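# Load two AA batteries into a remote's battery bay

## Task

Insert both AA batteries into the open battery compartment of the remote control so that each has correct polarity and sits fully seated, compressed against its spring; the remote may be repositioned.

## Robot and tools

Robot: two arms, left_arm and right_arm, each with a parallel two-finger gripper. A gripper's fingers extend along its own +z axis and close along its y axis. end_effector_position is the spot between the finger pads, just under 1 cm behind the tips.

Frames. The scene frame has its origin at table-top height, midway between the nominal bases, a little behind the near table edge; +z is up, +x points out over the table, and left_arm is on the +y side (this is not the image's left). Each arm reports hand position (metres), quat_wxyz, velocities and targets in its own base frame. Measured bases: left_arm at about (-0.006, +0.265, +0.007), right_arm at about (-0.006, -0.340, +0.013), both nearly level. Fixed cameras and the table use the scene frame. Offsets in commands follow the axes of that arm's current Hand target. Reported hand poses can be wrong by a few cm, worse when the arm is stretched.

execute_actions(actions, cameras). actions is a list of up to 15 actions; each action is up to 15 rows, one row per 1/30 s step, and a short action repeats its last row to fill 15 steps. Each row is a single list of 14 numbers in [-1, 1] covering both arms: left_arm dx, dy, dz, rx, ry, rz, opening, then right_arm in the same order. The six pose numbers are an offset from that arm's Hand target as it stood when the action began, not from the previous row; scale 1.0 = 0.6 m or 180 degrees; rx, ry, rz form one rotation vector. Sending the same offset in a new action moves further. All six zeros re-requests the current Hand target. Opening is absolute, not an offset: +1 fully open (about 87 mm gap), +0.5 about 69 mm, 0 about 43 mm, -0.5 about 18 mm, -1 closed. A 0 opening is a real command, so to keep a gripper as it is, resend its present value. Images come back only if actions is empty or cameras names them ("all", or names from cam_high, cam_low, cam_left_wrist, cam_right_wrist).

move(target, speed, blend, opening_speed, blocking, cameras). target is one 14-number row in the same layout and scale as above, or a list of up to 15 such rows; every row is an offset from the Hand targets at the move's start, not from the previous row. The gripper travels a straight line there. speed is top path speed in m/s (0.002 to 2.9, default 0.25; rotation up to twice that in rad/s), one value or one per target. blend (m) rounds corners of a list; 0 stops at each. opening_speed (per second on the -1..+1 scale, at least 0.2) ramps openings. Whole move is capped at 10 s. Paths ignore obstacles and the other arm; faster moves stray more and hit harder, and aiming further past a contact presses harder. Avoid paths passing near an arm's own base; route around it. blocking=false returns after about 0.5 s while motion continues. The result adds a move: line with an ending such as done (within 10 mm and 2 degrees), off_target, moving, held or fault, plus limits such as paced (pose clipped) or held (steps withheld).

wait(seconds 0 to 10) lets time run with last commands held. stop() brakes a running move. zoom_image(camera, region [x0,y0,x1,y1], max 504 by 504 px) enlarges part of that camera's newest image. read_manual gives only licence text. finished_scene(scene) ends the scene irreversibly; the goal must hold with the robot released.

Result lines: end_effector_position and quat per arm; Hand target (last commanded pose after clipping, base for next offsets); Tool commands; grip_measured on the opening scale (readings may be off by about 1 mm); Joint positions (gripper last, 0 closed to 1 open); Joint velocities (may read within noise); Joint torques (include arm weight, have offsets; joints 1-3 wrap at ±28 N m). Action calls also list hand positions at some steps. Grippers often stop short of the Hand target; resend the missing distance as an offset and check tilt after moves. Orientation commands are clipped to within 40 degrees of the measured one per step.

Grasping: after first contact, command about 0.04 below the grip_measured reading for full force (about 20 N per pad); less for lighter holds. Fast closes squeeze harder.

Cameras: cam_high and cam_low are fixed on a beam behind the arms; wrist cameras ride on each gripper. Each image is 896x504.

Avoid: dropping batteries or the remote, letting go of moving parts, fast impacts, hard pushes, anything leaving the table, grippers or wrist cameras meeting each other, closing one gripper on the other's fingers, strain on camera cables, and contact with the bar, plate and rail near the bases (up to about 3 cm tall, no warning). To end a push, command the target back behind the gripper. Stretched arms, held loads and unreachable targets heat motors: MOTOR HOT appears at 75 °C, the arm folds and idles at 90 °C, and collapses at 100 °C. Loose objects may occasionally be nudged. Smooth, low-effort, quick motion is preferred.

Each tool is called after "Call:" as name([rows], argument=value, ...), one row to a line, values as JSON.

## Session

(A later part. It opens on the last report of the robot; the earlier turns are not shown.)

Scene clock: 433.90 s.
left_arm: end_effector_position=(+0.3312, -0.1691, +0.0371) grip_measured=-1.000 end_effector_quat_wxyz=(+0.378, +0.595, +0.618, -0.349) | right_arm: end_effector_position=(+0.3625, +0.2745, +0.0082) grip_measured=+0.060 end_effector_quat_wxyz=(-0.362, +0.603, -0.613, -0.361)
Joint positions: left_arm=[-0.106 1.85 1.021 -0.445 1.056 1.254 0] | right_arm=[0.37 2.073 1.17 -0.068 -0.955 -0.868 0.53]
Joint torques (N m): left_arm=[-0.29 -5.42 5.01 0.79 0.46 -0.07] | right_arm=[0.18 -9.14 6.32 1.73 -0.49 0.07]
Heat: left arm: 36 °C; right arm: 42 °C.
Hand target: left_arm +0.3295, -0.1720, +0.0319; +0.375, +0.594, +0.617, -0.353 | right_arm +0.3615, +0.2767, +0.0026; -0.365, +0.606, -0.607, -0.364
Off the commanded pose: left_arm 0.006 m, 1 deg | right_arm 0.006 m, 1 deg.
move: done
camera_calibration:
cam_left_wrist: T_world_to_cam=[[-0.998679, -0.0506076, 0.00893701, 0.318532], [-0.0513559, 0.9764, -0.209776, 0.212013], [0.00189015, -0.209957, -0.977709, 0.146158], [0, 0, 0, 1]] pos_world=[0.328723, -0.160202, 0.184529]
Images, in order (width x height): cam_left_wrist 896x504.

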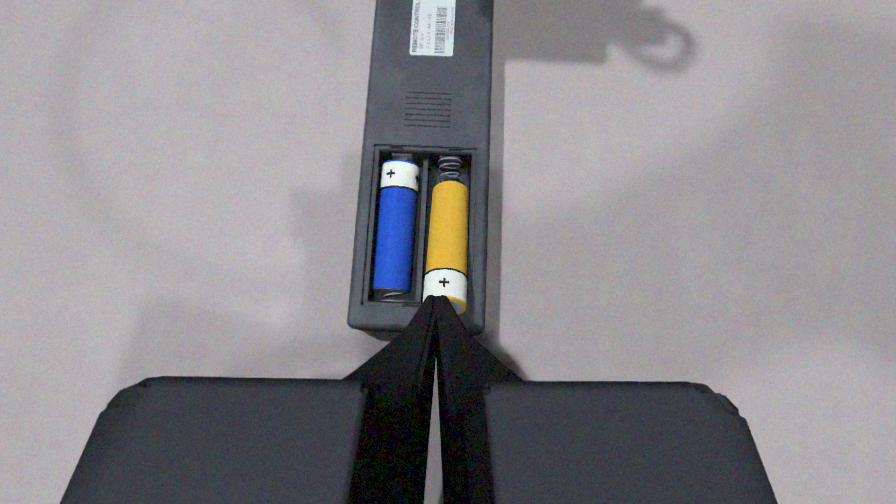

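Call:
move([
  [0.010,-0.003,-0.013,0,0,0,-1,0,0,0,0,0,0,0.02],
  [0.016,-0.007,-0.009,0,0,0,-1,0,0,0,0,0,0,0.02],
], speed=0.06, cameras=["cam_left_wrist"])

Call:
zoom_image(camera="cam_left_wrist", region=[340, 140, 560, 360])

Scene clock: 435.23 s.
left_arm: end_effector_position=(+0.3266, -0.1627, +0.0300) grip_measured=-1.000 end_effector_quat_wxyz=(+0.374, +0.595, +0.620, -0.349) | right_arm: end_effector_position=(+0.3625, +0.2745, +0.0082) grip_measured=+0.060 end_effector_quat_wxyz=(-0.362, +0.603, -0.613, -0.361)
Joint positions: left_arm=[-0.089 1.857 1.005 -0.46 1.056 1.289 0] | right_arm=[0.37 2.073 1.17 -0.068 -0.955 -0.868 0.53]
Joint torques (N m): left_arm=[0.5 -5.61 4.66 0.67 0.53 0.11] | right_arm=[0.16 -9.14 6.31 1.73 -0.49 0.07]
Heat: left arm: 35 °C; right arm: 42 °C.
Hand target: left_arm +0.3249, -0.1628, +0.0257; +0.375, +0.594, +0.618, -0.353 | right_arm +0.3615, +0.2767, +0.0026; -0.365, +0.606, -0.607, -0.364
Off the commanded pose: left_arm 0.004 m, 1 deg | right_arm 0.006 m, 1 deg.
move: done
camera_calibration:
cam_left_wrist: T_world_to_cam=[[-0.998576, -0.0508485, 0.0161185, 0.314049], [-0.0530698, 0.977528, -0.204017, 0.204512], [-0.00538232, -0.204581, -0.978835, 0.143903], [0, 0, 0, 1]] pos_world=[0.32523, -0.154508, 0.177519]
Images, in order (width x height): cam_left_wrist 896x504.

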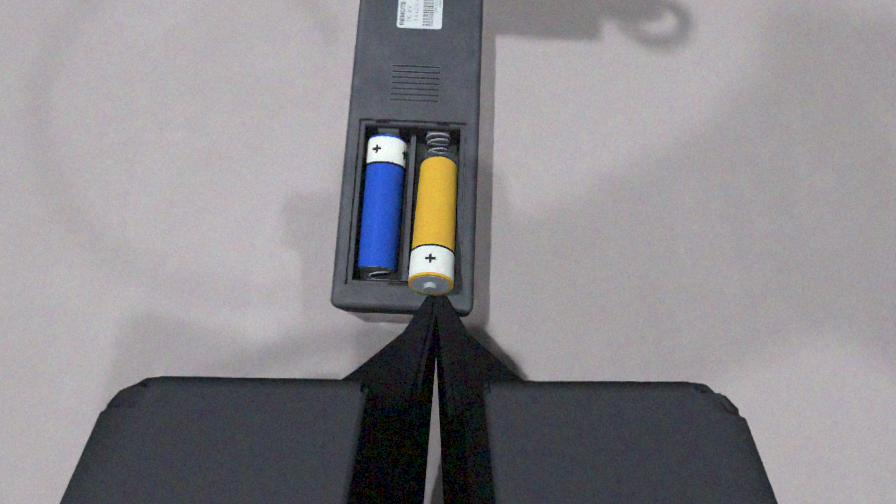

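Scaled by 2.291 from the camera's 896x504 image, which has a finer 1280x720 frame.

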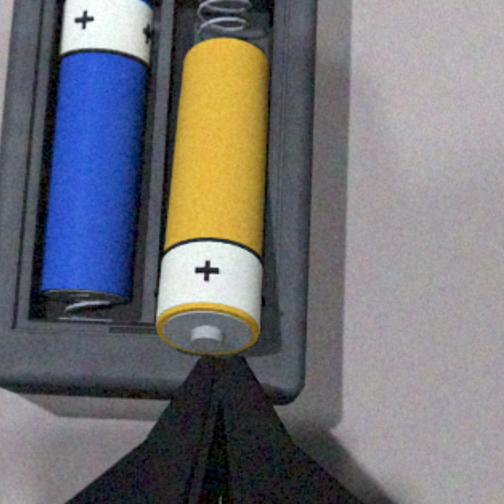

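Call:
move(target=[-0.0108,-0.001,0.0171,0,0,0,-1,0,0,0,0,0,0,0.02], speed=0.03, cameras=["cam_left_wrist"])

Call:
zoom_image(camera="cam_left_wrist", region=[340, 140, 560, 360])

Scene clock: 436.43 s.
left_arm: end_effector_position=(+0.3295, -0.1697, +0.0297) grip_measured=-1.000 end_effector_quat_wxyz=(+0.378, +0.592, +0.620, -0.349) | right_arm: end_effector_position=(+0.3625, +0.2745, +0.0082) grip_measured=+0.060 end_effector_quat_wxyz=(-0.362, +0.603, -0.613, -0.361)
Joint positions: left_arm=[-0.108 1.857 0.993 -0.396 1.055 1.234 0] | right_arm=[0.37 2.073 1.17 -0.068 -0.955 -0.868 0.53]
Joint torques (N m): left_arm=[-0.9 -6.35 4.36 0.78 0.44 -0.09] | right_arm=[0.18 -9.14 6.32 1.73 -0.5 0.07]
Heat: left arm: 35 °C; right arm: 42 °C.
Hand target: left_arm +0.3249, -0.1749, +0.0266; +0.375, +0.594, +0.617, -0.353 | right_arm +0.3615, +0.2767, +0.0026; -0.365, +0.606, -0.607, -0.364
Off the commanded pose: left_arm 0.008 m, 1 deg | right_arm 0.006 m, 1 deg.
move: done
camera_calibration:
cam_left_wrist: T_world_to_cam=[[-0.998211, -0.058362, 0.0130015, 0.31526], [-0.0597915, 0.975649, -0.211032, 0.213659], [-0.000368677, -0.211432, -0.977393, 0.139382], [0, 0, 0, 1]] pos_world=[0.327522, -0.160587, 0.177221]
Images, in order (width x height): cam_left_wrist 896x504.

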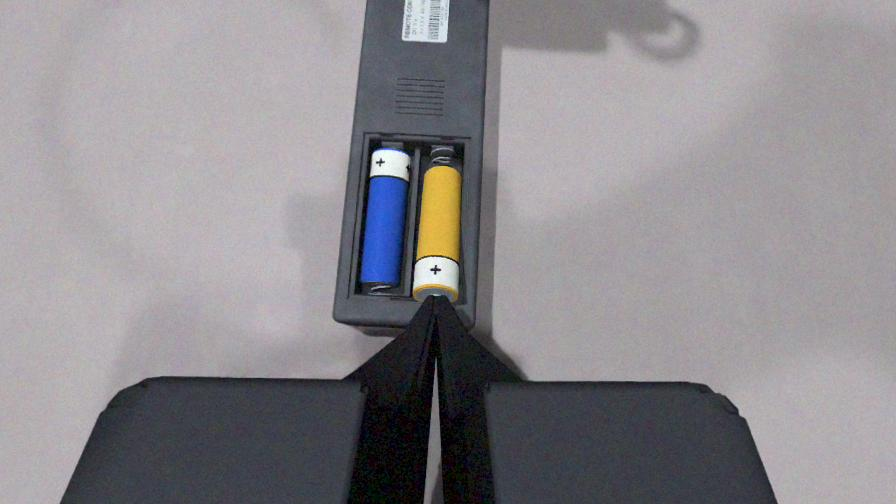

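Scaled by 2.291 from the camera's 896x504 image, which has a finer 1280x720 frame.

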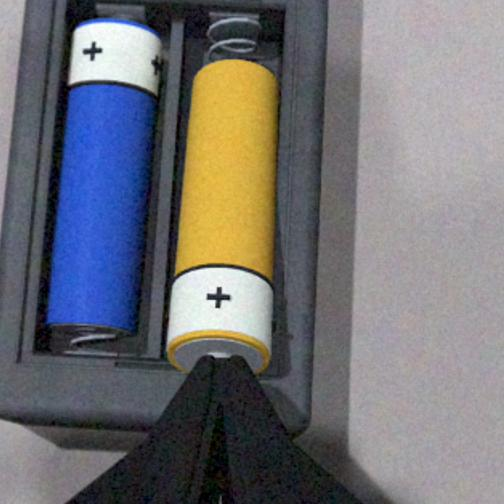

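Call:
move(target=[-0.0095,-0.004,0.0155,0,0,0,-1,0,0,0,0,0,0,0.02], speed=0.03, cameras=["cam_left_wrist"])

Call:
zoom_image(camera="cam_left_wrist", region=[340, 140, 560, 360])

Scene clock: 437.57 s.
left_arm: end_effector_position=(+0.3320, -0.1748, +0.0273) grip_measured=-1.000 end_effector_quat_wxyz=(+0.378, +0.586, +0.627, -0.345) | right_arm: end_effector_position=(+0.3631, +0.2736, +0.0082) grip_measured=+0.060 end_effector_quat_wxyz=(-0.363, +0.602, -0.613, -0.360)
Joint positions: left_arm=[-0.126 1.857 0.979 -0.332 1.038 1.17 0] | right_arm=[0.368 2.073 1.17 -0.068 -0.955 -0.868 0.53]
Joint torques (N m): left_arm=[-2.13 -7.27 3.86 0.86 0.47 -0.08] | right_arm=[0.4 -9.16 6.31 1.73 -0.49 0.07]
Heat: left arm: 35 °C; right arm: 42 °C.
Hand target: left_arm +0.3230, -0.1860, +0.0273; +0.375, +0.594, +0.617, -0.353 | right_arm +0.3615, +0.2767, +0.0026; -0.365, +0.606, -0.607, -0.364
Off the commanded pose: left_arm 0.014 m, 2 deg | right_arm 0.007 m, 1 deg.
move: off_target (left_arm)
camera_calibration:
cam_left_wrist: T_world_to_cam=[[-0.996966, -0.075886, 0.0172971, 0.313857], [-0.0778221, 0.97551, -0.205727, 0.224072], [-0.00126164, -0.206449, -0.978457, 0.137101], [0, 0, 0, 1]] pos_world=[0.330516, -0.166463, 0.174816]
Images, in order (width x height): cam_left_wrist 896x504.

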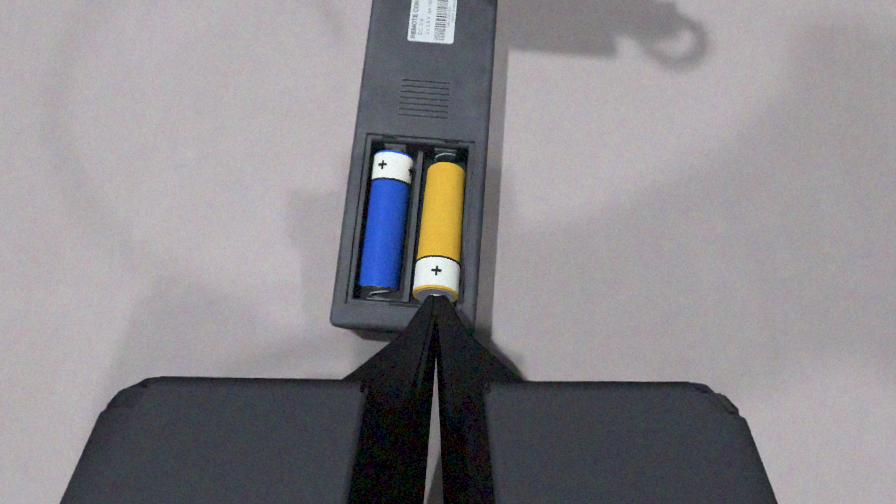

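Scaled by 2.291 from the camera's 896x504 image, which has a finer 1280x720 frame.

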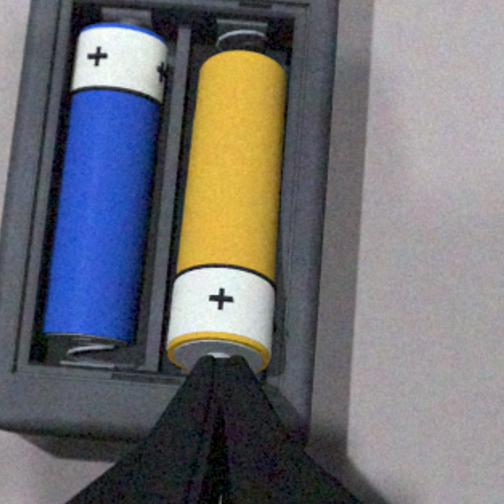

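Call:
move(target=[-0.0065,-0.003,0.0095,0,0,0,-1,0,0,0,0,0,0,0.02], speed=0.03, cameras=["cam_left_wrist"])

Call:
zoom_image(camera="cam_left_wrist", region=[340, 140, 560, 360])

Scene clock: 438.77 s.
left_arm: end_effector_position=(+0.3339, -0.1780, +0.0274) grip_measured=-1.000 end_effector_quat_wxyz=(+0.380, +0.585, +0.631, -0.340) | right_arm: end_effector_position=(+0.3642, +0.2721, +0.0081) grip_measured=+0.060 end_effector_quat_wxyz=(-0.363, +0.601, -0.615, -0.359)
Joint positions: left_arm=[-0.138 1.851 0.97 -0.293 1.023 1.131 0] | right_arm=[0.364 2.073 1.17 -0.069 -0.954 -0.868 0.53]
Joint torques (N m): left_arm=[-2.78 -7.42 3.67 0.88 0.53 -0.09] | right_arm=[0.81 -9.16 6.28 1.73 -0.5 0.07]
Heat: left arm: 35 °C; right arm: 42 °C.
Hand target: left_arm +0.3215, -0.1929, +0.0282; +0.375, +0.594, +0.617, -0.353 | right_arm +0.3614, +0.2768, +0.0026; -0.365, +0.606, -0.607, -0.364
Off the commanded pose: left_arm 0.019 m, 2 deg | right_arm 0.008 m, 1 deg.
move: off_target (left_arm)
camera_calibration:
cam_left_wrist: T_world_to_cam=[[-0.996088, -0.0874616, 0.0126308, 0.313272], [-0.0882205, 0.975926, -0.199464, 0.230696], [0.00511872, -0.199798, -0.979824, 0.135605], [0, 0, 0, 1]] pos_world=[0.331704, -0.17065, 0.174927]
Images, in order (width x height): cam_left_wrist 896x504.

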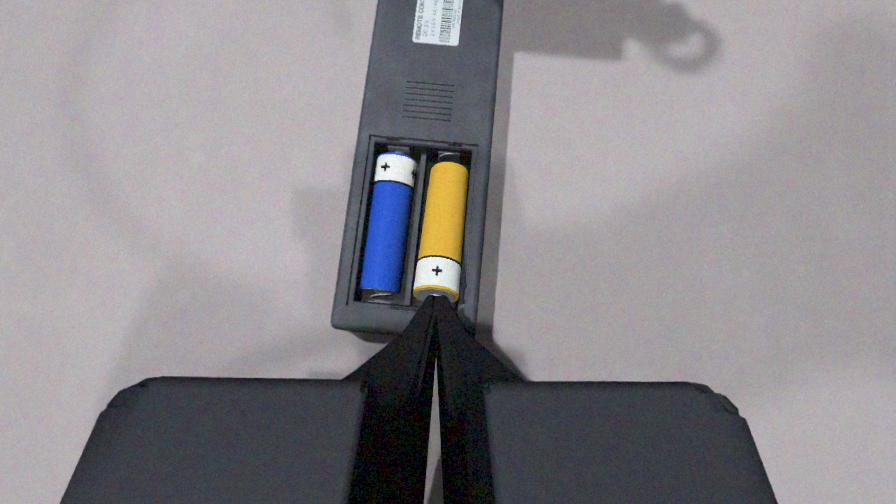

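Scaled by 2.291 from the camera's 896x504 image, which has a finer 1280x720 frame.

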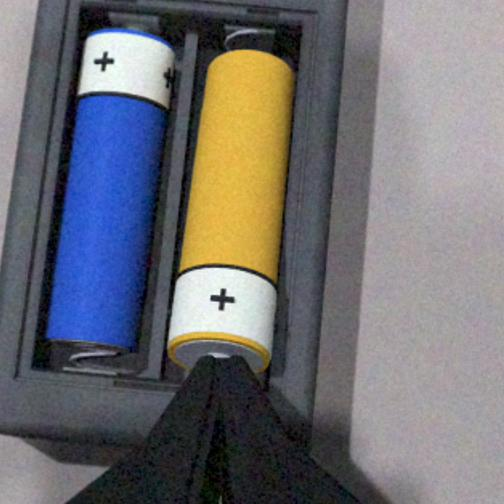

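Call:
move(target=[-0.0135,-0.006,0.0115,0,0,0,-1,0,0,0,0,0,0,0.02], speed=0.03, cameras=["cam_left_wrist"])

Call:
zoom_image(camera="cam_left_wrist", region=[340, 140, 560, 360])

Scene clock: 439.93 s.
left_arm: end_effector_position=(+0.3345, -0.1822, +0.0270) grip_measured=-1.000 end_effector_quat_wxyz=(+0.377, +0.585, +0.639, -0.327) | right_arm: end_effector_position=(+0.3651, +0.2705, +0.0079) grip_measured=+0.060 end_effector_quat_wxyz=(-0.363, +0.600, -0.616, -0.359)
Joint positions: left_arm=[-0.163 1.833 0.954 -0.251 0.981 1.081 0] | right_arm=[0.359 2.073 1.17 -0.07 -0.954 -0.868 0.53]
Joint torques (N m): left_arm=[-3.28 -7.49 3.82 0.94 0.79 -0.12] | right_arm=[1.22 -9.17 6.28 1.75 -0.51 0.06]
Heat: left arm: 35 °C; right arm: 42 °C.
Hand target: left_arm +0.3182, -0.2029, +0.0320; +0.375, +0.594, +0.617, -0.353 | right_arm +0.3615, +0.2767, +0.0026; -0.365, +0.606, -0.607, -0.364
Off the commanded pose: left_arm 0.027 m, 4 deg | right_arm 0.009 m, 1 deg.
move: off_target (left_arm)
camera_calibration:
cam_left_wrist: T_world_to_cam=[[-0.994472, -0.104903, 0.00454498, 0.310099], [-0.104091, 0.979238, -0.17395, 0.240021], [0.0137972, -0.173461, -0.984744, 0.136393], [0, 0, 0, 1]] pos_world=[0.331487, -0.178848, 0.174654]
Images, in order (width x height): cam_left_wrist 896x504.

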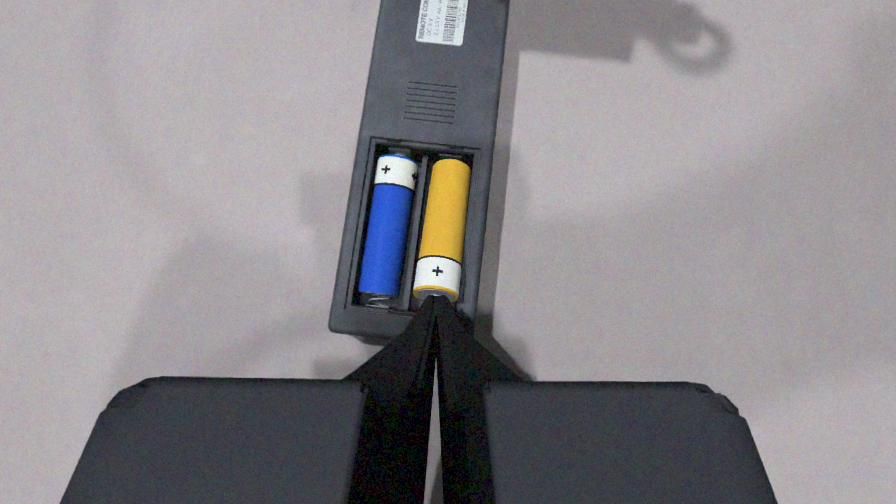

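Scaled by 2.291 from the camera's 896x504 image, which has a finer 1280x720 frame.

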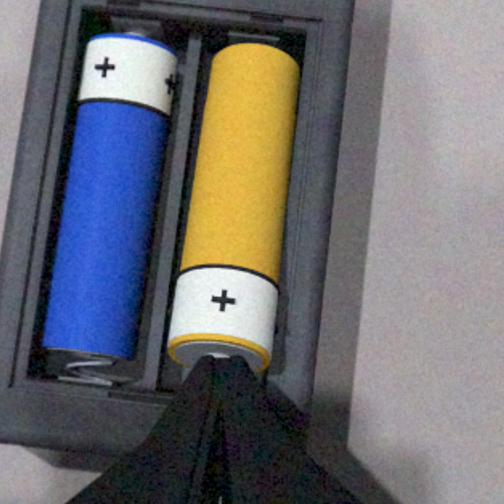

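Call:
move(target=[-0.022,-0.002,-0.003,0,0,0,-1,0,0,0,0,0,0,0.02], speed=0.04, cameras=["cam_left_wrist"])

Call:
zoom_image(camera="cam_left_wrist", region=[340, 140, 560, 360])

Scene clock: 441.00 s.
left_arm: end_effector_position=(+0.3344, -0.1826, +0.0279) grip_measured=-1.000 end_effector_quat_wxyz=(+0.369, +0.587, +0.649, -0.313) | right_arm: end_effector_position=(+0.3651, +0.2705, +0.0079) grip_measured=+0.060 end_effector_quat_wxyz=(-0.363, +0.600, -0.616, -0.359)
Joint positions: left_arm=[-0.179 1.815 0.954 -0.256 0.938 1.06 0] | right_arm=[0.359 2.073 1.17 -0.07 -0.954 -0.868 0.53]
Joint torques (N m): left_arm=[-3.15 -8.47 5.34 0.74 1.11 -0.15] | right_arm=[1.22 -9.17 6.28 1.75 -0.51 0.06]
Heat: left arm: 35 °C; right arm: 42 °C.
Hand target: left_arm +0.3171, -0.2076, +0.0445; +0.375, +0.594, +0.617, -0.353 | right_arm +0.3615, +0.2767, +0.0026; -0.365, +0.606, -0.607, -0.364
Off the commanded pose: left_arm 0.035 m, 6 deg | right_arm 0.009 m, 1 deg.
move: off_target (left_arm)
camera_calibration:
cam_left_wrist: T_world_to_cam=[[-0.992992, -0.118182, -0.000352918, 0.307142], [-0.116951, 0.983063, -0.141103, 0.244661], [0.0170229, -0.140073, -0.989995, 0.142472], [0, 0, 0, 1]] pos_world=[0.331178, -0.184262, 0.175678]
Images, in order (width x height): cam_left_wrist 896x504.

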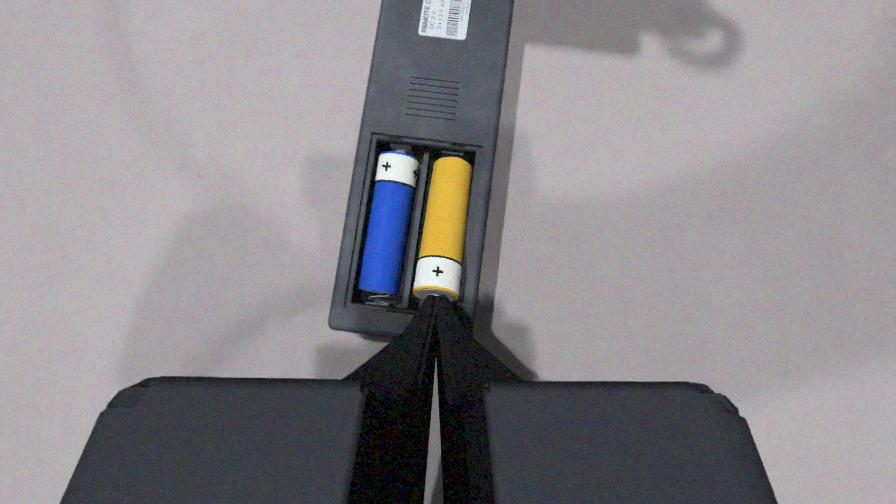

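Scaled by 2.291 from the camera's 896x504 image, which has a finer 1280x720 frame.

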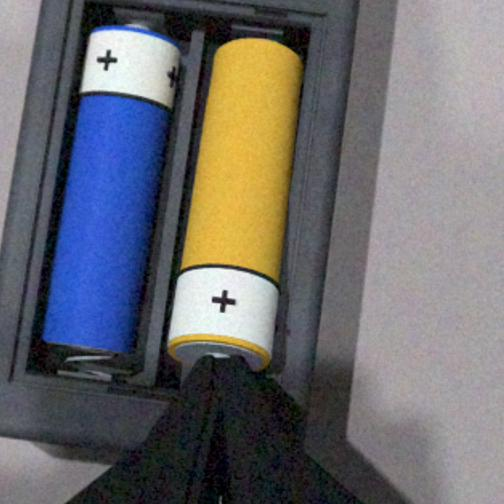

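Call:
move(target=[-0.022,-0.002,-0.012,0,0,0,-1,0,0,0,0,0,0,0.02], speed=0.04, cameras=["cam_left_wrist"])

Call:
zoom_image(camera="cam_left_wrist", region=[340, 140, 560, 360])

Scene clock: 442.83 s.
left_arm: end_effector_position=(+0.3080, -0.2029, +0.0483) grip_measured=-1.000 end_effector_quat_wxyz=(+0.357, +0.585, +0.632, -0.363) | right_arm: end_effector_position=(+0.3657, +0.2727, +0.0081) grip_measured=+0.060 end_effector_quat_wxyz=(-0.366, +0.602, -0.614, -0.356)
Joint positions: left_arm=[-0.222 1.763 0.954 -0.336 1.013 1.032 0] | right_arm=[0.366 2.073 1.17 -0.061 -0.947 -0.868 0.53]
Joint torques (N m): left_arm=[-0.25 -7.47 7.35 1 0.42 0.03] | right_arm=[0.59 -9.18 6.3 1.66 -0.56 0.07]
Heat: left arm: 35 °C; right arm: 42 °C.
Hand target: left_arm +0.3158, -0.2075, +0.0596; +0.375, +0.594, +0.617, -0.353 | right_arm +0.3615, +0.2767, +0.0026; -0.365, +0.606, -0.607, -0.364
Off the commanded pose: left_arm 0.014 m, 3 deg | right_arm 0.008 m, 1 deg.
move: off_target (left_arm)
camera_calibration:
cam_left_wrist: T_world_to_cam=[[-0.996096, -0.0552057, 0.0688849, 0.288882], [-0.0678079, 0.97813, -0.196631, 0.250935], [-0.0565232, -0.200534, -0.978055, 0.170018], [0, 0, 0, 1]] pos_world=[0.31438, -0.195405, 0.195728]
Images, in order (width x height): cam_left_wrist 896x504.

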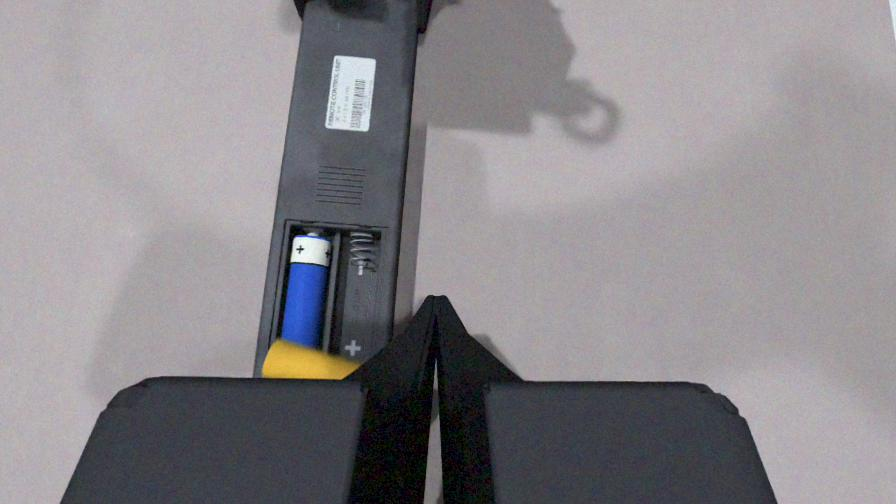

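Scaled by 2.291 from the camera's 896x504 image, which has a finer 1280x720 frame.

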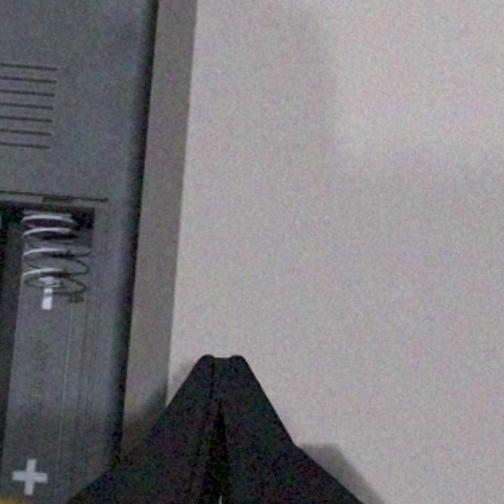

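Call:
move(target=[-0.06,0,-0.09,0,0.06,0,-1,0,0,0,0,0,0,0.02], speed=0.1, cameras=["cam_left_wrist","cam_high"])

Scene clock: 444.63 s.
left_arm: end_effector_position=(+0.3032, -0.1777, +0.0979) grip_measured=-1.000 end_effector_quat_wxyz=(+0.292, +0.617, +0.660, -0.314) | right_arm: end_effector_position=(+0.3657, +0.2727, +0.0081) grip_measured=+0.060 end_effector_quat_wxyz=(-0.366, +0.602, -0.614, -0.356)
Joint positions: left_arm=[-0.219 1.687 1.193 -0.819 0.858 1.165 0] | right_arm=[0.366 2.073 1.17 -0.061 -0.947 -0.868 0.53]
Joint torques (N m): left_arm=[0.79 -8.06 10.15 0.47 0.33 0.13] | right_arm=[0.59 -9.16 6.3 1.66 -0.56 0.07]
Heat: left arm: 36 °C; right arm: 42 °C.
Hand target: left_arm +0.3139, -0.1768, +0.1166; +0.316, +0.625, +0.650, -0.296 | right_arm +0.3615, +0.2767, +0.0026; -0.365, +0.606, -0.607, -0.364
Off the commanded pose: left_arm 0.022 m, 4 deg | right_arm 0.008 m, 1 deg.
move: off_target (left_arm)
camera_calibration:
cam_left_wrist: T_world_to_cam=[[-0.995511, -0.0502437, 0.0802028, 0.281731], [-0.051685, 0.998535, -0.0159965, 0.216784], [-0.0792817, -0.0200699, -0.99665, 0.264093], [0, 0, 0, 1]] pos_world=[0.312609, -0.197011, 0.24408]
Images, in order (width x height): cam_high 896x504, cam_left_wrist 896x504.

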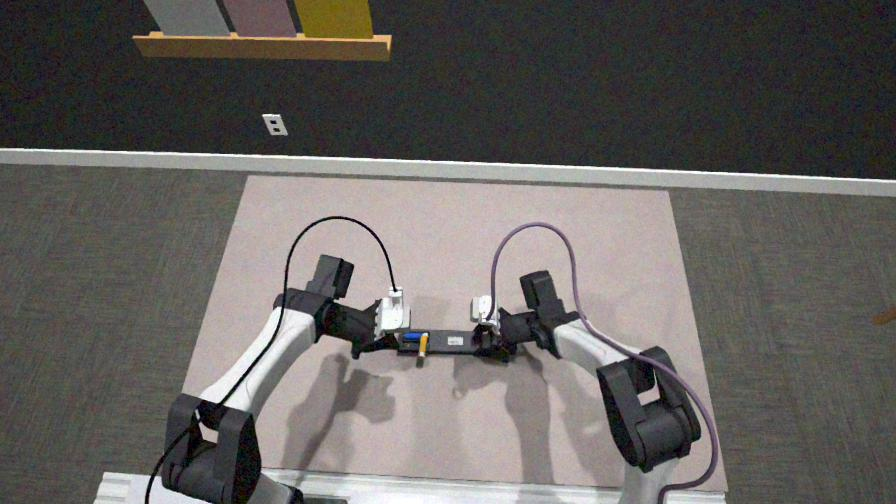

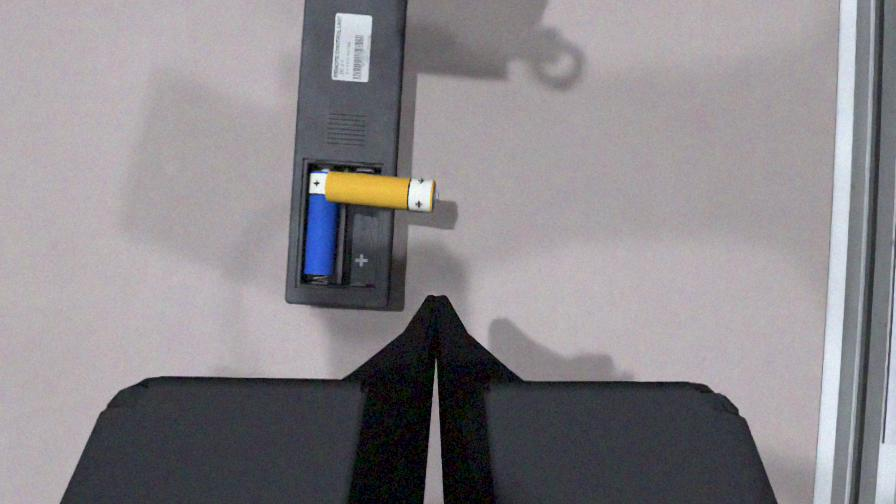

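Call:
move(target=[-0.092,0.022,0.032,-0.185,0,-0.155,-1,0,0,0,0,0,0,0.02], speed=0.3)

Call:
move(target=[0,0,0,-0.185,0,-0.155,0,0,0,0,0,0,0,0.02], speed=0.3, cameras=["cam_left_wrist","cam_high"])

Scene clock: 447.30 s.
left_arm: end_effector_position=(+0.3280, -0.2228, +0.1369) grip_measured=-1.000 end_effector_quat_wxyz=(+0.381, +0.339, +0.844, -0.164) | right_arm: end_effector_position=(+0.3657, +0.2727, +0.0081) grip_measured=+0.060 end_effector_quat_wxyz=(-0.366, +0.602, -0.614, -0.356)
Joint positions: left_arm=[-0.526 1.459 1.048 -0.322 0.197 0.151 0] | right_arm=[0.366 2.073 1.17 -0.061 -0.947 -0.868 0.53]
Joint torques (N m): left_arm=[-0.34 -7.02 7.1 1.72 -0.02 -0.08] | right_arm=[0.59 -9.18 6.3 1.66 -0.56 0.07]
Heat: left arm: 36 °C; right arm: 42 °C.
Hand target: left_arm +0.3290, -0.2257, +0.1479; +0.400, +0.337, +0.836, -0.165 | right_arm +0.3615, +0.2767, +0.0026; -0.365, +0.606, -0.607, -0.364
Off the commanded pose: left_arm 0.011 m, 2 deg | right_arm 0.008 m, 1 deg.
move: off_target (left_arm)

Scene clock: 449.47 s.
left_arm: end_effector_position=(+0.3229, -0.2180, +0.1368) grip_measured=+0.000 end_effector_quat_wxyz=(+0.418, +0.007, +0.908, -0.005) | right_arm: end_effector_position=(+0.3657, +0.2727, +0.0081) grip_measured=+0.060 end_effector_quat_wxyz=(-0.366, +0.602, -0.614, -0.356)
Joint positions: left_arm=[-0.783 1.528 1.137 -0.479 -0.553 -0.562 0.5] | right_arm=[0.366 2.073 1.17 -0.061 -0.947 -0.868 0.53]
Joint torques (N m): left_arm=[-0.21 -4.38 11.37 1.21 -0.34 -0.08] | right_arm=[0.59 -9.17 6.3 1.67 -0.56 0.07]
Heat: left arm: 36 °C; right arm: 42 °C.
Hand target: left_arm +0.3289, -0.2256, +0.1477; +0.428, +0.001, +0.904, -0.011 | right_arm +0.3615, +0.2767, +0.0026; -0.365, +0.606, -0.607, -0.364
Off the commanded pose: left_arm 0.015 m, 2 deg | right_arm 0.008 m, 1 deg.
move: off_target (left_arm)
camera_calibration:
cam_left_wrist: T_world_to_cam=[[-0.00824625, -0.99952, 0.0298506, -0.222608], [-0.999942, 0.00844923, 0.00668036, 0.345868], [-0.00692937, -0.0297938, -0.999532, 0.278573], [0, 0, 0, 1]] pos_world=[0.345943, -0.217123, 0.282777]
Images, in order (width x height): cam_high 896x504, cam_left_wrist 896x504.

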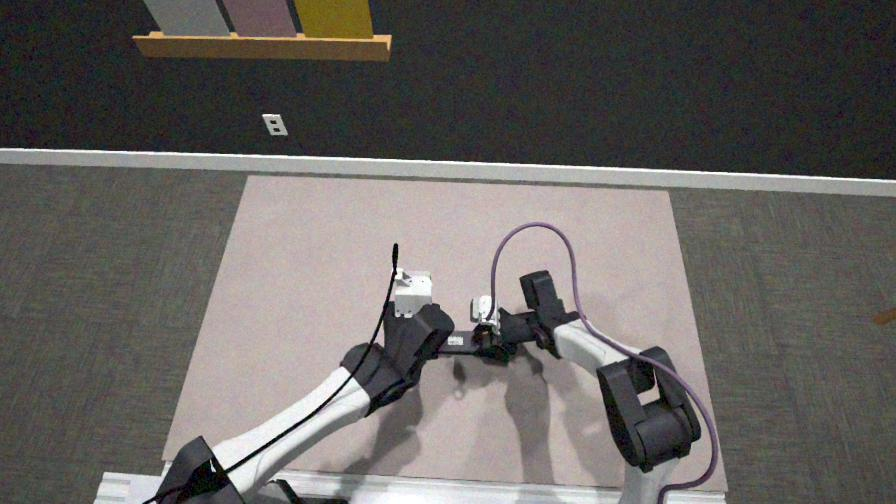

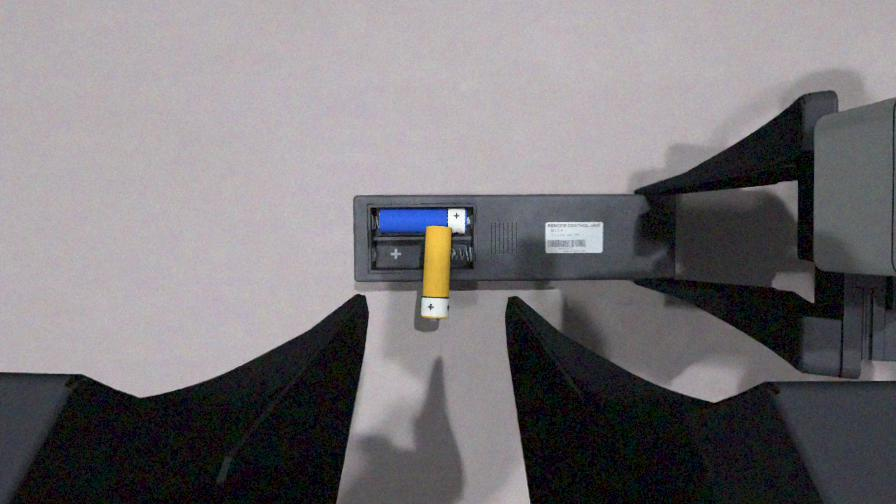

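Call:
move([
  [0.10,0.01,0.085,0,-0.067,0,0,0,0,0,0,0,0,0.02],
  [0.156,0.01,0.131,0,-0.067,0,0,0,0,0,0,0,0,0.02],
], speed=[0.15,0.06], cameras=["cam_left_wrist"])

Scene clock: 452.57 s.
left_arm: end_effector_position=(+0.3328, -0.2219, +0.0299) grip_measured=+0.000 end_effector_quat_wxyz=(+0.519, -0.006, +0.855, -0.014) | right_arm: end_effector_position=(+0.3657, +0.2727, +0.0081) grip_measured=+0.060 end_effector_quat_wxyz=(-0.366, +0.602, -0.614, -0.356)
Joint positions: left_arm=[-0.837 1.721 0.674 0.398 -0.703 -0.49 0.5] | right_arm=[0.366 2.073 1.17 -0.061 -0.947 -0.868 0.53]
Joint torques (N m): left_arm=[-0.34 -4.63 4.64 1.68 -0.3 0.11] | right_arm=[0.59 -9.17 6.31 1.66 -0.56 0.07]
Heat: left arm: 35 °C; right arm: 42 °C.
Hand target: left_arm +0.3305, -0.2221, +0.0255; +0.521, -0.001, +0.854, -0.011 | right_arm +0.3615, +0.2767, +0.0026; -0.365, +0.606, -0.607, -0.364
Off the commanded pose: left_arm 0.005 m, 1 deg | right_arm 0.008 m, 1 deg.
move: done
camera_calibration:
cam_left_wrist: T_world_to_cam=[[-0.00267003, -0.998288, 0.058435, -0.225719], [-0.975297, -0.0103078, -0.220659, 0.35098], [0.220883, -0.0575806, -0.973599, 0.0888435], [0, 0, 0, 1]] pos_world=[0.322083, -0.216599, 0.177135]
Images, in order (width x height): cam_left_wrist 896x504.

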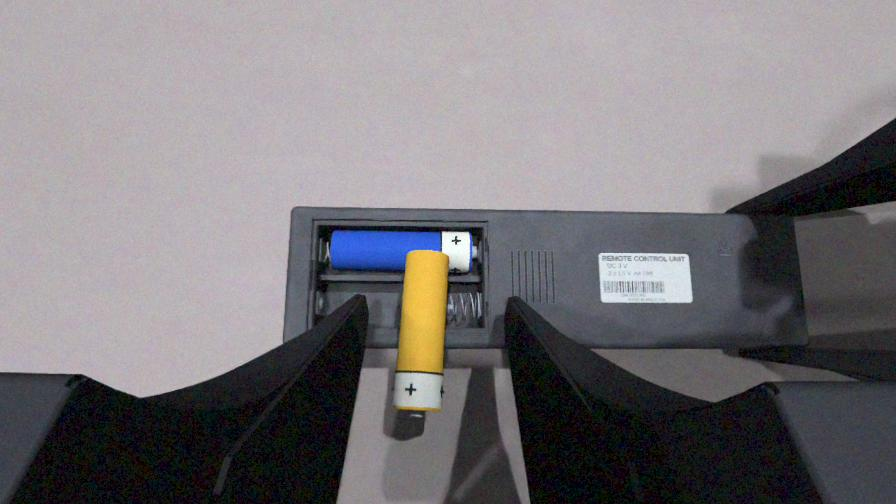

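Call:
move([
  [0.0045,-0.003,-0.010,0,0,0,0,0,0,0,0,0,0,0.02],
  [0.0045,-0.003,-0.010,0,0,0,-0.88,0,0,0,0,0,0,0.02],
], speed=0.06, opening_speed=0.6)

Call:
move(target=[-0.167,0,-0.0887,0,0.04,0,-0.88,0,0,0,0,0,0,0.02], speed=0.12, cameras=["cam_left_wrist"])

Scene clock: 455.13 s.
left_arm: end_effector_position=(+0.3268, -0.2246, +0.0279) grip_measured=-0.621 end_effector_quat_wxyz=(+0.519, +0.001, +0.854, -0.012) | right_arm: end_effector_position=(+0.3657, +0.2727, +0.0081) grip_measured=+0.060 end_effector_quat_wxyz=(-0.366, +0.602, -0.614, -0.356)
Joint positions: left_arm=[-0.859 1.721 0.666 0.399 -0.718 -0.492 0.19] | right_arm=[0.366 2.073 1.17 -0.061 -0.948 -0.868 0.53]
Joint torques (N m): left_arm=[-0.29 -5.48 4.62 1.52 -0.32 -0.09] | right_arm=[0.58 -9.17 6.31 1.67 -0.56 0.07]
Heat: left arm: 35 °C; right arm: 42 °C.
Hand target: left_arm +0.3239, -0.2239, +0.0259; +0.521, -0.001, +0.854, -0.011 | right_arm +0.3615, +0.2767, +0.0026; -0.365, +0.606, -0.607, -0.364
Off the commanded pose: left_arm 0.004 m, 0 deg | right_arm 0.008 m, 1 deg.
move: done

Scene clock: 456.97 s.
left_arm: end_effector_position=(+0.3152, -0.2154, +0.1175) grip_measured=-0.621 end_effector_quat_wxyz=(+0.450, +0.015, +0.893, +0.011) | right_arm: end_effector_position=(+0.3657, +0.2727, +0.0081) grip_measured=+0.060 end_effector_quat_wxyz=(-0.366, +0.602, -0.614, -0.356)
Joint positions: left_arm=[-0.83 1.503 0.995 -0.328 -0.639 -0.543 0.19] | right_arm=[0.366 2.073 1.17 -0.061 -0.948 -0.868 0.53]
Joint torques (N m): left_arm=[0.8 -6.82 10.96 1.26 -0.2 -0.08] | right_arm=[0.58 -9.18 6.3 1.67 -0.56 0.07]
Heat: left arm: 35 °C; right arm: 42 °C.
Hand target: left_arm +0.3225, -0.2216, +0.1393; +0.466, +0.000, +0.885, -0.011 | right_arm +0.3615, +0.2767, +0.0026; -0.365, +0.606, -0.607, -0.364
Off the commanded pose: left_arm 0.024 m, 4 deg | right_arm 0.008 m, 1 deg.
move: off_target (left_arm)
camera_calibration:
cam_left_wrist: T_world_to_cam=[[-0.0115846, -0.999918, -0.00540672, -0.214414], [-0.997869, 0.0119077, -0.0641509, 0.346762], [0.0642101, 0.00465204, -0.997926, 0.244038], [0, 0, 0, 1]] pos_world=[0.327869, -0.21966, 0.264617]
Images, in order (width x height): cam_left_wrist 896x504.

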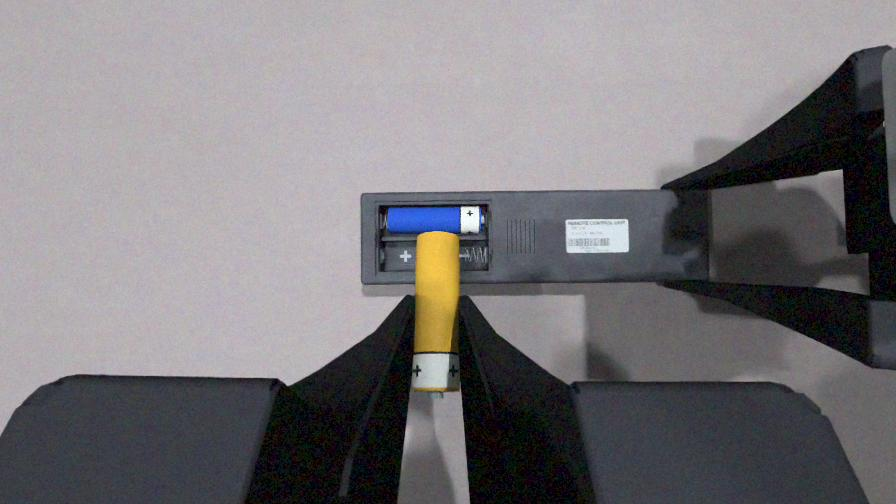

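Call:
move(target=[0,0.065,0,0.205,0,0.1435,-0.88,0,0,0,0,0,0,0.02], speed=0.3)

Call:
move(target=[0,0,0,0.205,0,0.1435,-0.88,0,0,0,0,0,0,0.02], speed=0.3)

Call:
move(target=[0,0,0,0,0.072,0,-0.88,0,0,0,0,0,0,0.02], speed=0.3, cameras=["cam_left_wrist","cam_high"])

Scene clock: 459.37 s.
left_arm: end_effector_position=(+0.3208, -0.1827, +0.1330) grip_measured=-0.621 end_effector_quat_wxyz=(+0.427, +0.337, +0.819, -0.184) | right_arm: end_effector_position=(+0.3657, +0.2727, +0.0081) grip_measured=+0.060 end_effector_quat_wxyz=(-0.366, +0.602, -0.614, -0.356)
Joint positions: left_arm=[-0.384 1.305 0.838 -0.18 0.338 0.228 0.19] | right_arm=[0.366 2.073 1.17 -0.061 -0.948 -0.868 0.53]
Joint torques (N m): left_arm=[0.84 -4.18 8.43 1.54 0.2 0.11] | right_arm=[0.59 -9.17 6.28 1.67 -0.55 0.07]
Heat: left arm: 35 °C; right arm: 42 °C.
Hand target: left_arm +0.3229, -0.1826, +0.1384; +0.433, +0.340, +0.814, -0.186 | right_arm +0.3615, +0.2767, +0.0026; -0.365, +0.606, -0.607, -0.364
Off the commanded pose: left_arm 0.006 m, 1 deg | right_arm 0.008 m, 1 deg.
move: done

Scene clock: 461.73 s.
left_arm: end_effector_position=(+0.3141, -0.1808, +0.1296) grip_measured=-0.621 end_effector_quat_wxyz=(+0.321, +0.627, +0.627, -0.333) | right_arm: end_effector_position=(+0.3657, +0.2727, +0.0081) grip_measured=+0.060 end_effector_quat_wxyz=(-0.366, +0.602, -0.614, -0.356)
Joint positions: left_arm=[-0.189 1.707 1.311 -0.934 0.941 1.258 0.19] | right_arm=[0.366 2.073 1.17 -0.061 -0.948 -0.868 0.53]
Joint torques (N m): left_arm=[0.77 -5.18 10.4 0.45 0.55 0.12] | right_arm=[0.59 -9.17 6.31 1.66 -0.56 0.07]
Heat: left arm: 35 °C; right arm: 42 °C.
Hand target: left_arm +0.3229, -0.1826, +0.1385; +0.334, +0.629, +0.619, -0.332 | right_arm +0.3615, +0.2767, +0.0026; -0.365, +0.606, -0.607, -0.364
Off the commanded pose: left_arm 0.013 m, 2 deg | right_arm 0.008 m, 1 deg.
move: off_target (left_arm)

Scene clock: 462.93 s.
left_arm: end_effector_position=(+0.3159, -0.1792, +0.1313) grip_measured=-0.621 end_effector_quat_wxyz=(+0.256, +0.661, +0.654, -0.264) | right_arm: end_effector_position=(+0.3657, +0.2727, +0.0081) grip_measured=+0.060 end_effector_quat_wxyz=(-0.366, +0.602, -0.614, -0.356)
Joint positions: left_arm=[-0.274 1.729 1.431 -1.041 0.724 1.217 0.19] | right_arm=[0.366 2.073 1.17 -0.061 -0.948 -0.868 0.53]
Joint torques (N m): left_arm=[-0.05 -5.42 10.54 0.46 0.31 -0.07] | right_arm=[0.59 -9.17 6.3 1.66 -0.55 0.07]
Heat: left arm: 35 °C; right arm: 42 °C.
Hand target: left_arm +0.3229, -0.1825, +0.1385; +0.262, +0.662, +0.652, -0.259 | right_arm +0.3615, +0.2767, +0.0026; -0.365, +0.606, -0.607, -0.364
Off the commanded pose: left_arm 0.011 m, 1 deg | right_arm 0.008 m, 1 deg.
move: off_target (left_arm)
camera_calibration:
cam_left_wrist: T_world_to_cam=[[-0.999473, 0.000982197, 0.0324615, 0.308234], [0.00471037, 0.993357, 0.114973, 0.183522], [-0.032133, 0.115066, -0.992838, 0.307202], [0, 0, 0, 1]] pos_world=[0.317078, -0.217954, 0.273895]
Images, in order (width x height): cam_high 896x504, cam_left_wrist 896x504.

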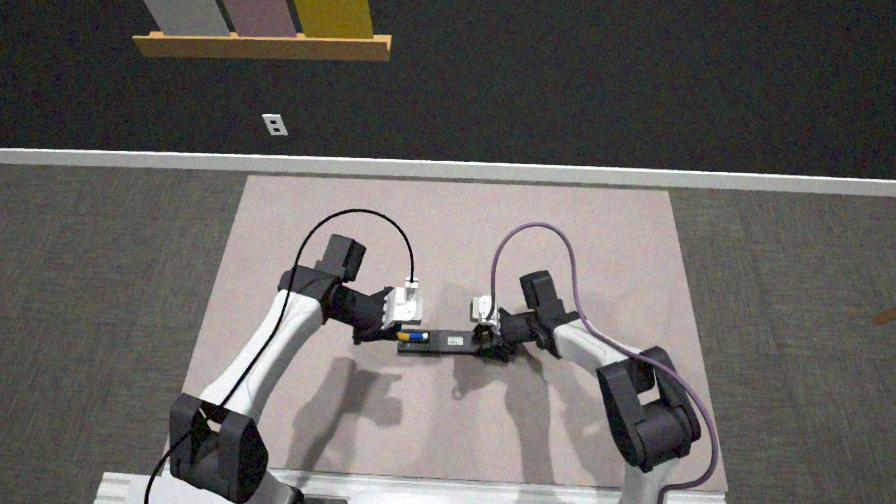

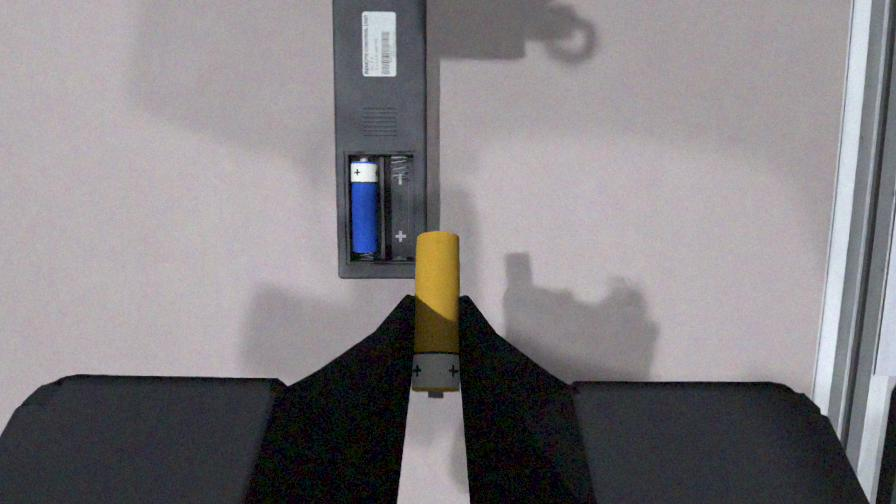

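Call:
move(target=[0.094,0.0168,0.114,0,0,0,-0.88,0,0,0,0,0,0,0.02], speed=0.12, cameras=["cam_left_wrist"])

Call:
zoom_image(camera="cam_left_wrist", region=[330, 140, 550, 360])

Scene clock: 464.60 s.
left_arm: end_effector_position=(+0.3341, -0.1854, +0.0544) grip_measured=-0.621 end_effector_quat_wxyz=(+0.263, +0.661, +0.653, -0.259) | right_arm: end_effector_position=(+0.3657, +0.2727, +0.0081) grip_measured=+0.060 end_effector_quat_wxyz=(-0.366, +0.602, -0.614, -0.356)
Joint positions: left_arm=[-0.279 1.843 1.257 -0.731 0.719 1.209 0.19] | right_arm=[0.366 2.073 1.17 -0.061 -0.948 -0.868 0.53]
Joint torques (N m): left_arm=[-0.36 -6.35 5.59 0.77 0.33 -0.07] | right_arm=[0.59 -9.17 6.3 1.66 -0.55 0.07]
Heat: left arm: 34 °C; right arm: 42 °C.
Hand target: left_arm +0.3338, -0.1884, +0.0501; +0.262, +0.662, +0.652, -0.259 | right_arm +0.3615, +0.2767, +0.0026; -0.365, +0.606, -0.607, -0.364
Off the commanded pose: left_arm 0.005 m, 0 deg | right_arm 0.008 m, 1 deg.
move: done
camera_calibration:
cam_left_wrist: T_world_to_cam=[[-0.999865, -0.00190101, 0.0163481, 0.329468], [-0.0000341614, 0.993545, 0.113443, 0.200162], [-0.0164582, 0.113427, -0.99341, 0.22661], [0, 0, 0, 1]] pos_world=[0.33316, -0.223947, 0.197024]
Images, in order (width x height): cam_left_wrist 896x504.

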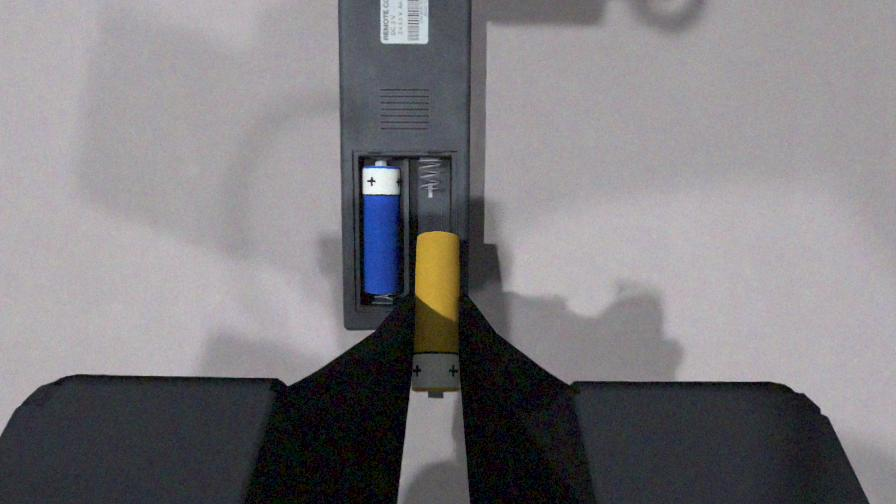

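Scaled by 2.291 from the camera's 896x504 image, which has a finer 1280x720 frame.

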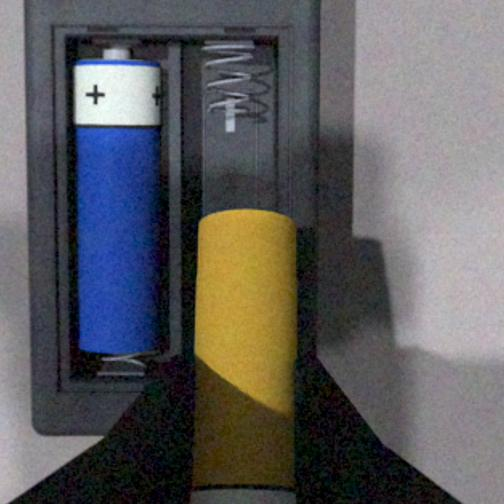

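Call:
move(target=[0.0245,0.002,0.041,0,0,0,-0.88,0,0,0,0,0,0,0.02], speed=0.06, cameras=["cam_left_wrist"])

Call:
zoom_image(camera="cam_left_wrist", region=[330, 140, 550, 360])

Scene clock: 465.77 s.
left_arm: end_effector_position=(+0.3370, -0.1919, +0.0286) grip_measured=-0.621 end_effector_quat_wxyz=(+0.265, +0.662, +0.652, -0.258) | right_arm: end_effector_position=(+0.3656, +0.2728, +0.0081) grip_measured=+0.060 end_effector_quat_wxyz=(-0.366, +0.602, -0.614, -0.356)
Joint positions: left_arm=[-0.294 1.889 1.205 -0.613 0.716 1.189 0.19] | right_arm=[0.366 2.073 1.17 -0.061 -0.948 -0.868 0.53]
Joint velocities: left_arm=[within noise] | right_arm=[-0.002 0.002 0.017 -0.198 -0.022 -0.007 0.001]
Joint torques (N m): left_arm=[-0.4 -6.22 5.14 0.83 0.32 -0.07] | right_arm=[0.59 -9.18 6.3 1.66 -0.55 0.07]
Heat: left arm: 34 °C; right arm: 42 °C.
Hand target: left_arm +0.3352, -0.1945, +0.0221; +0.262, +0.662, +0.652, -0.259 | right_arm +0.3615, +0.2767, +0.0026; -0.365, +0.606, -0.607, -0.364
Off the commanded pose: left_arm 0.007 m, 0 deg | right_arm 0.008 m, 1 deg.
move: done
camera_calibration:
cam_left_wrist: T_world_to_cam=[[-0.999944, -0.00200555, 0.0103866, 0.332993], [-0.000838845, 0.993805, 0.111137, 0.209958], [-0.0105451, 0.111122, -0.993751, 0.199372], [0, 0, 0, 1]] pos_world=[0.335253, -0.230144, 0.171334]
Images, in order (width x height): cam_left_wrist 896x504.

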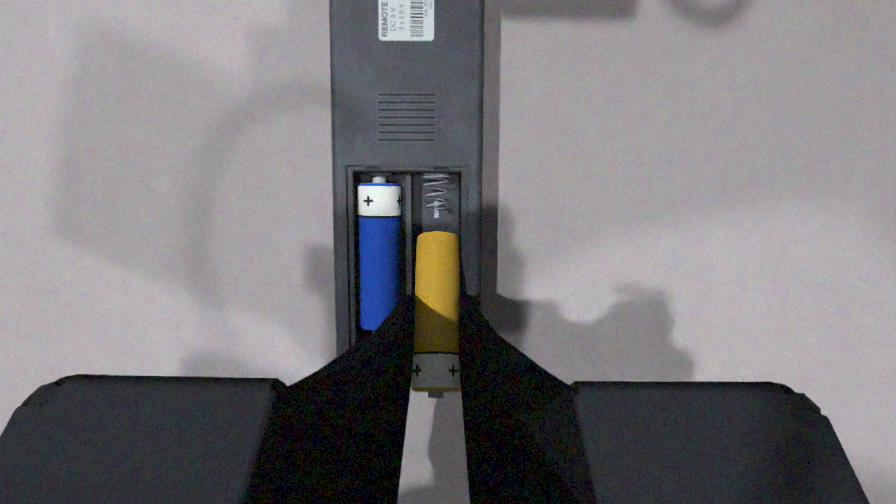

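Scaled by 2.291 from the camera's 896x504 image, which has a finer 1280x720 frame.

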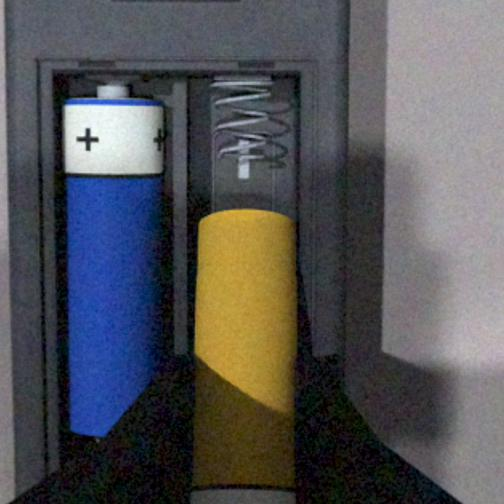

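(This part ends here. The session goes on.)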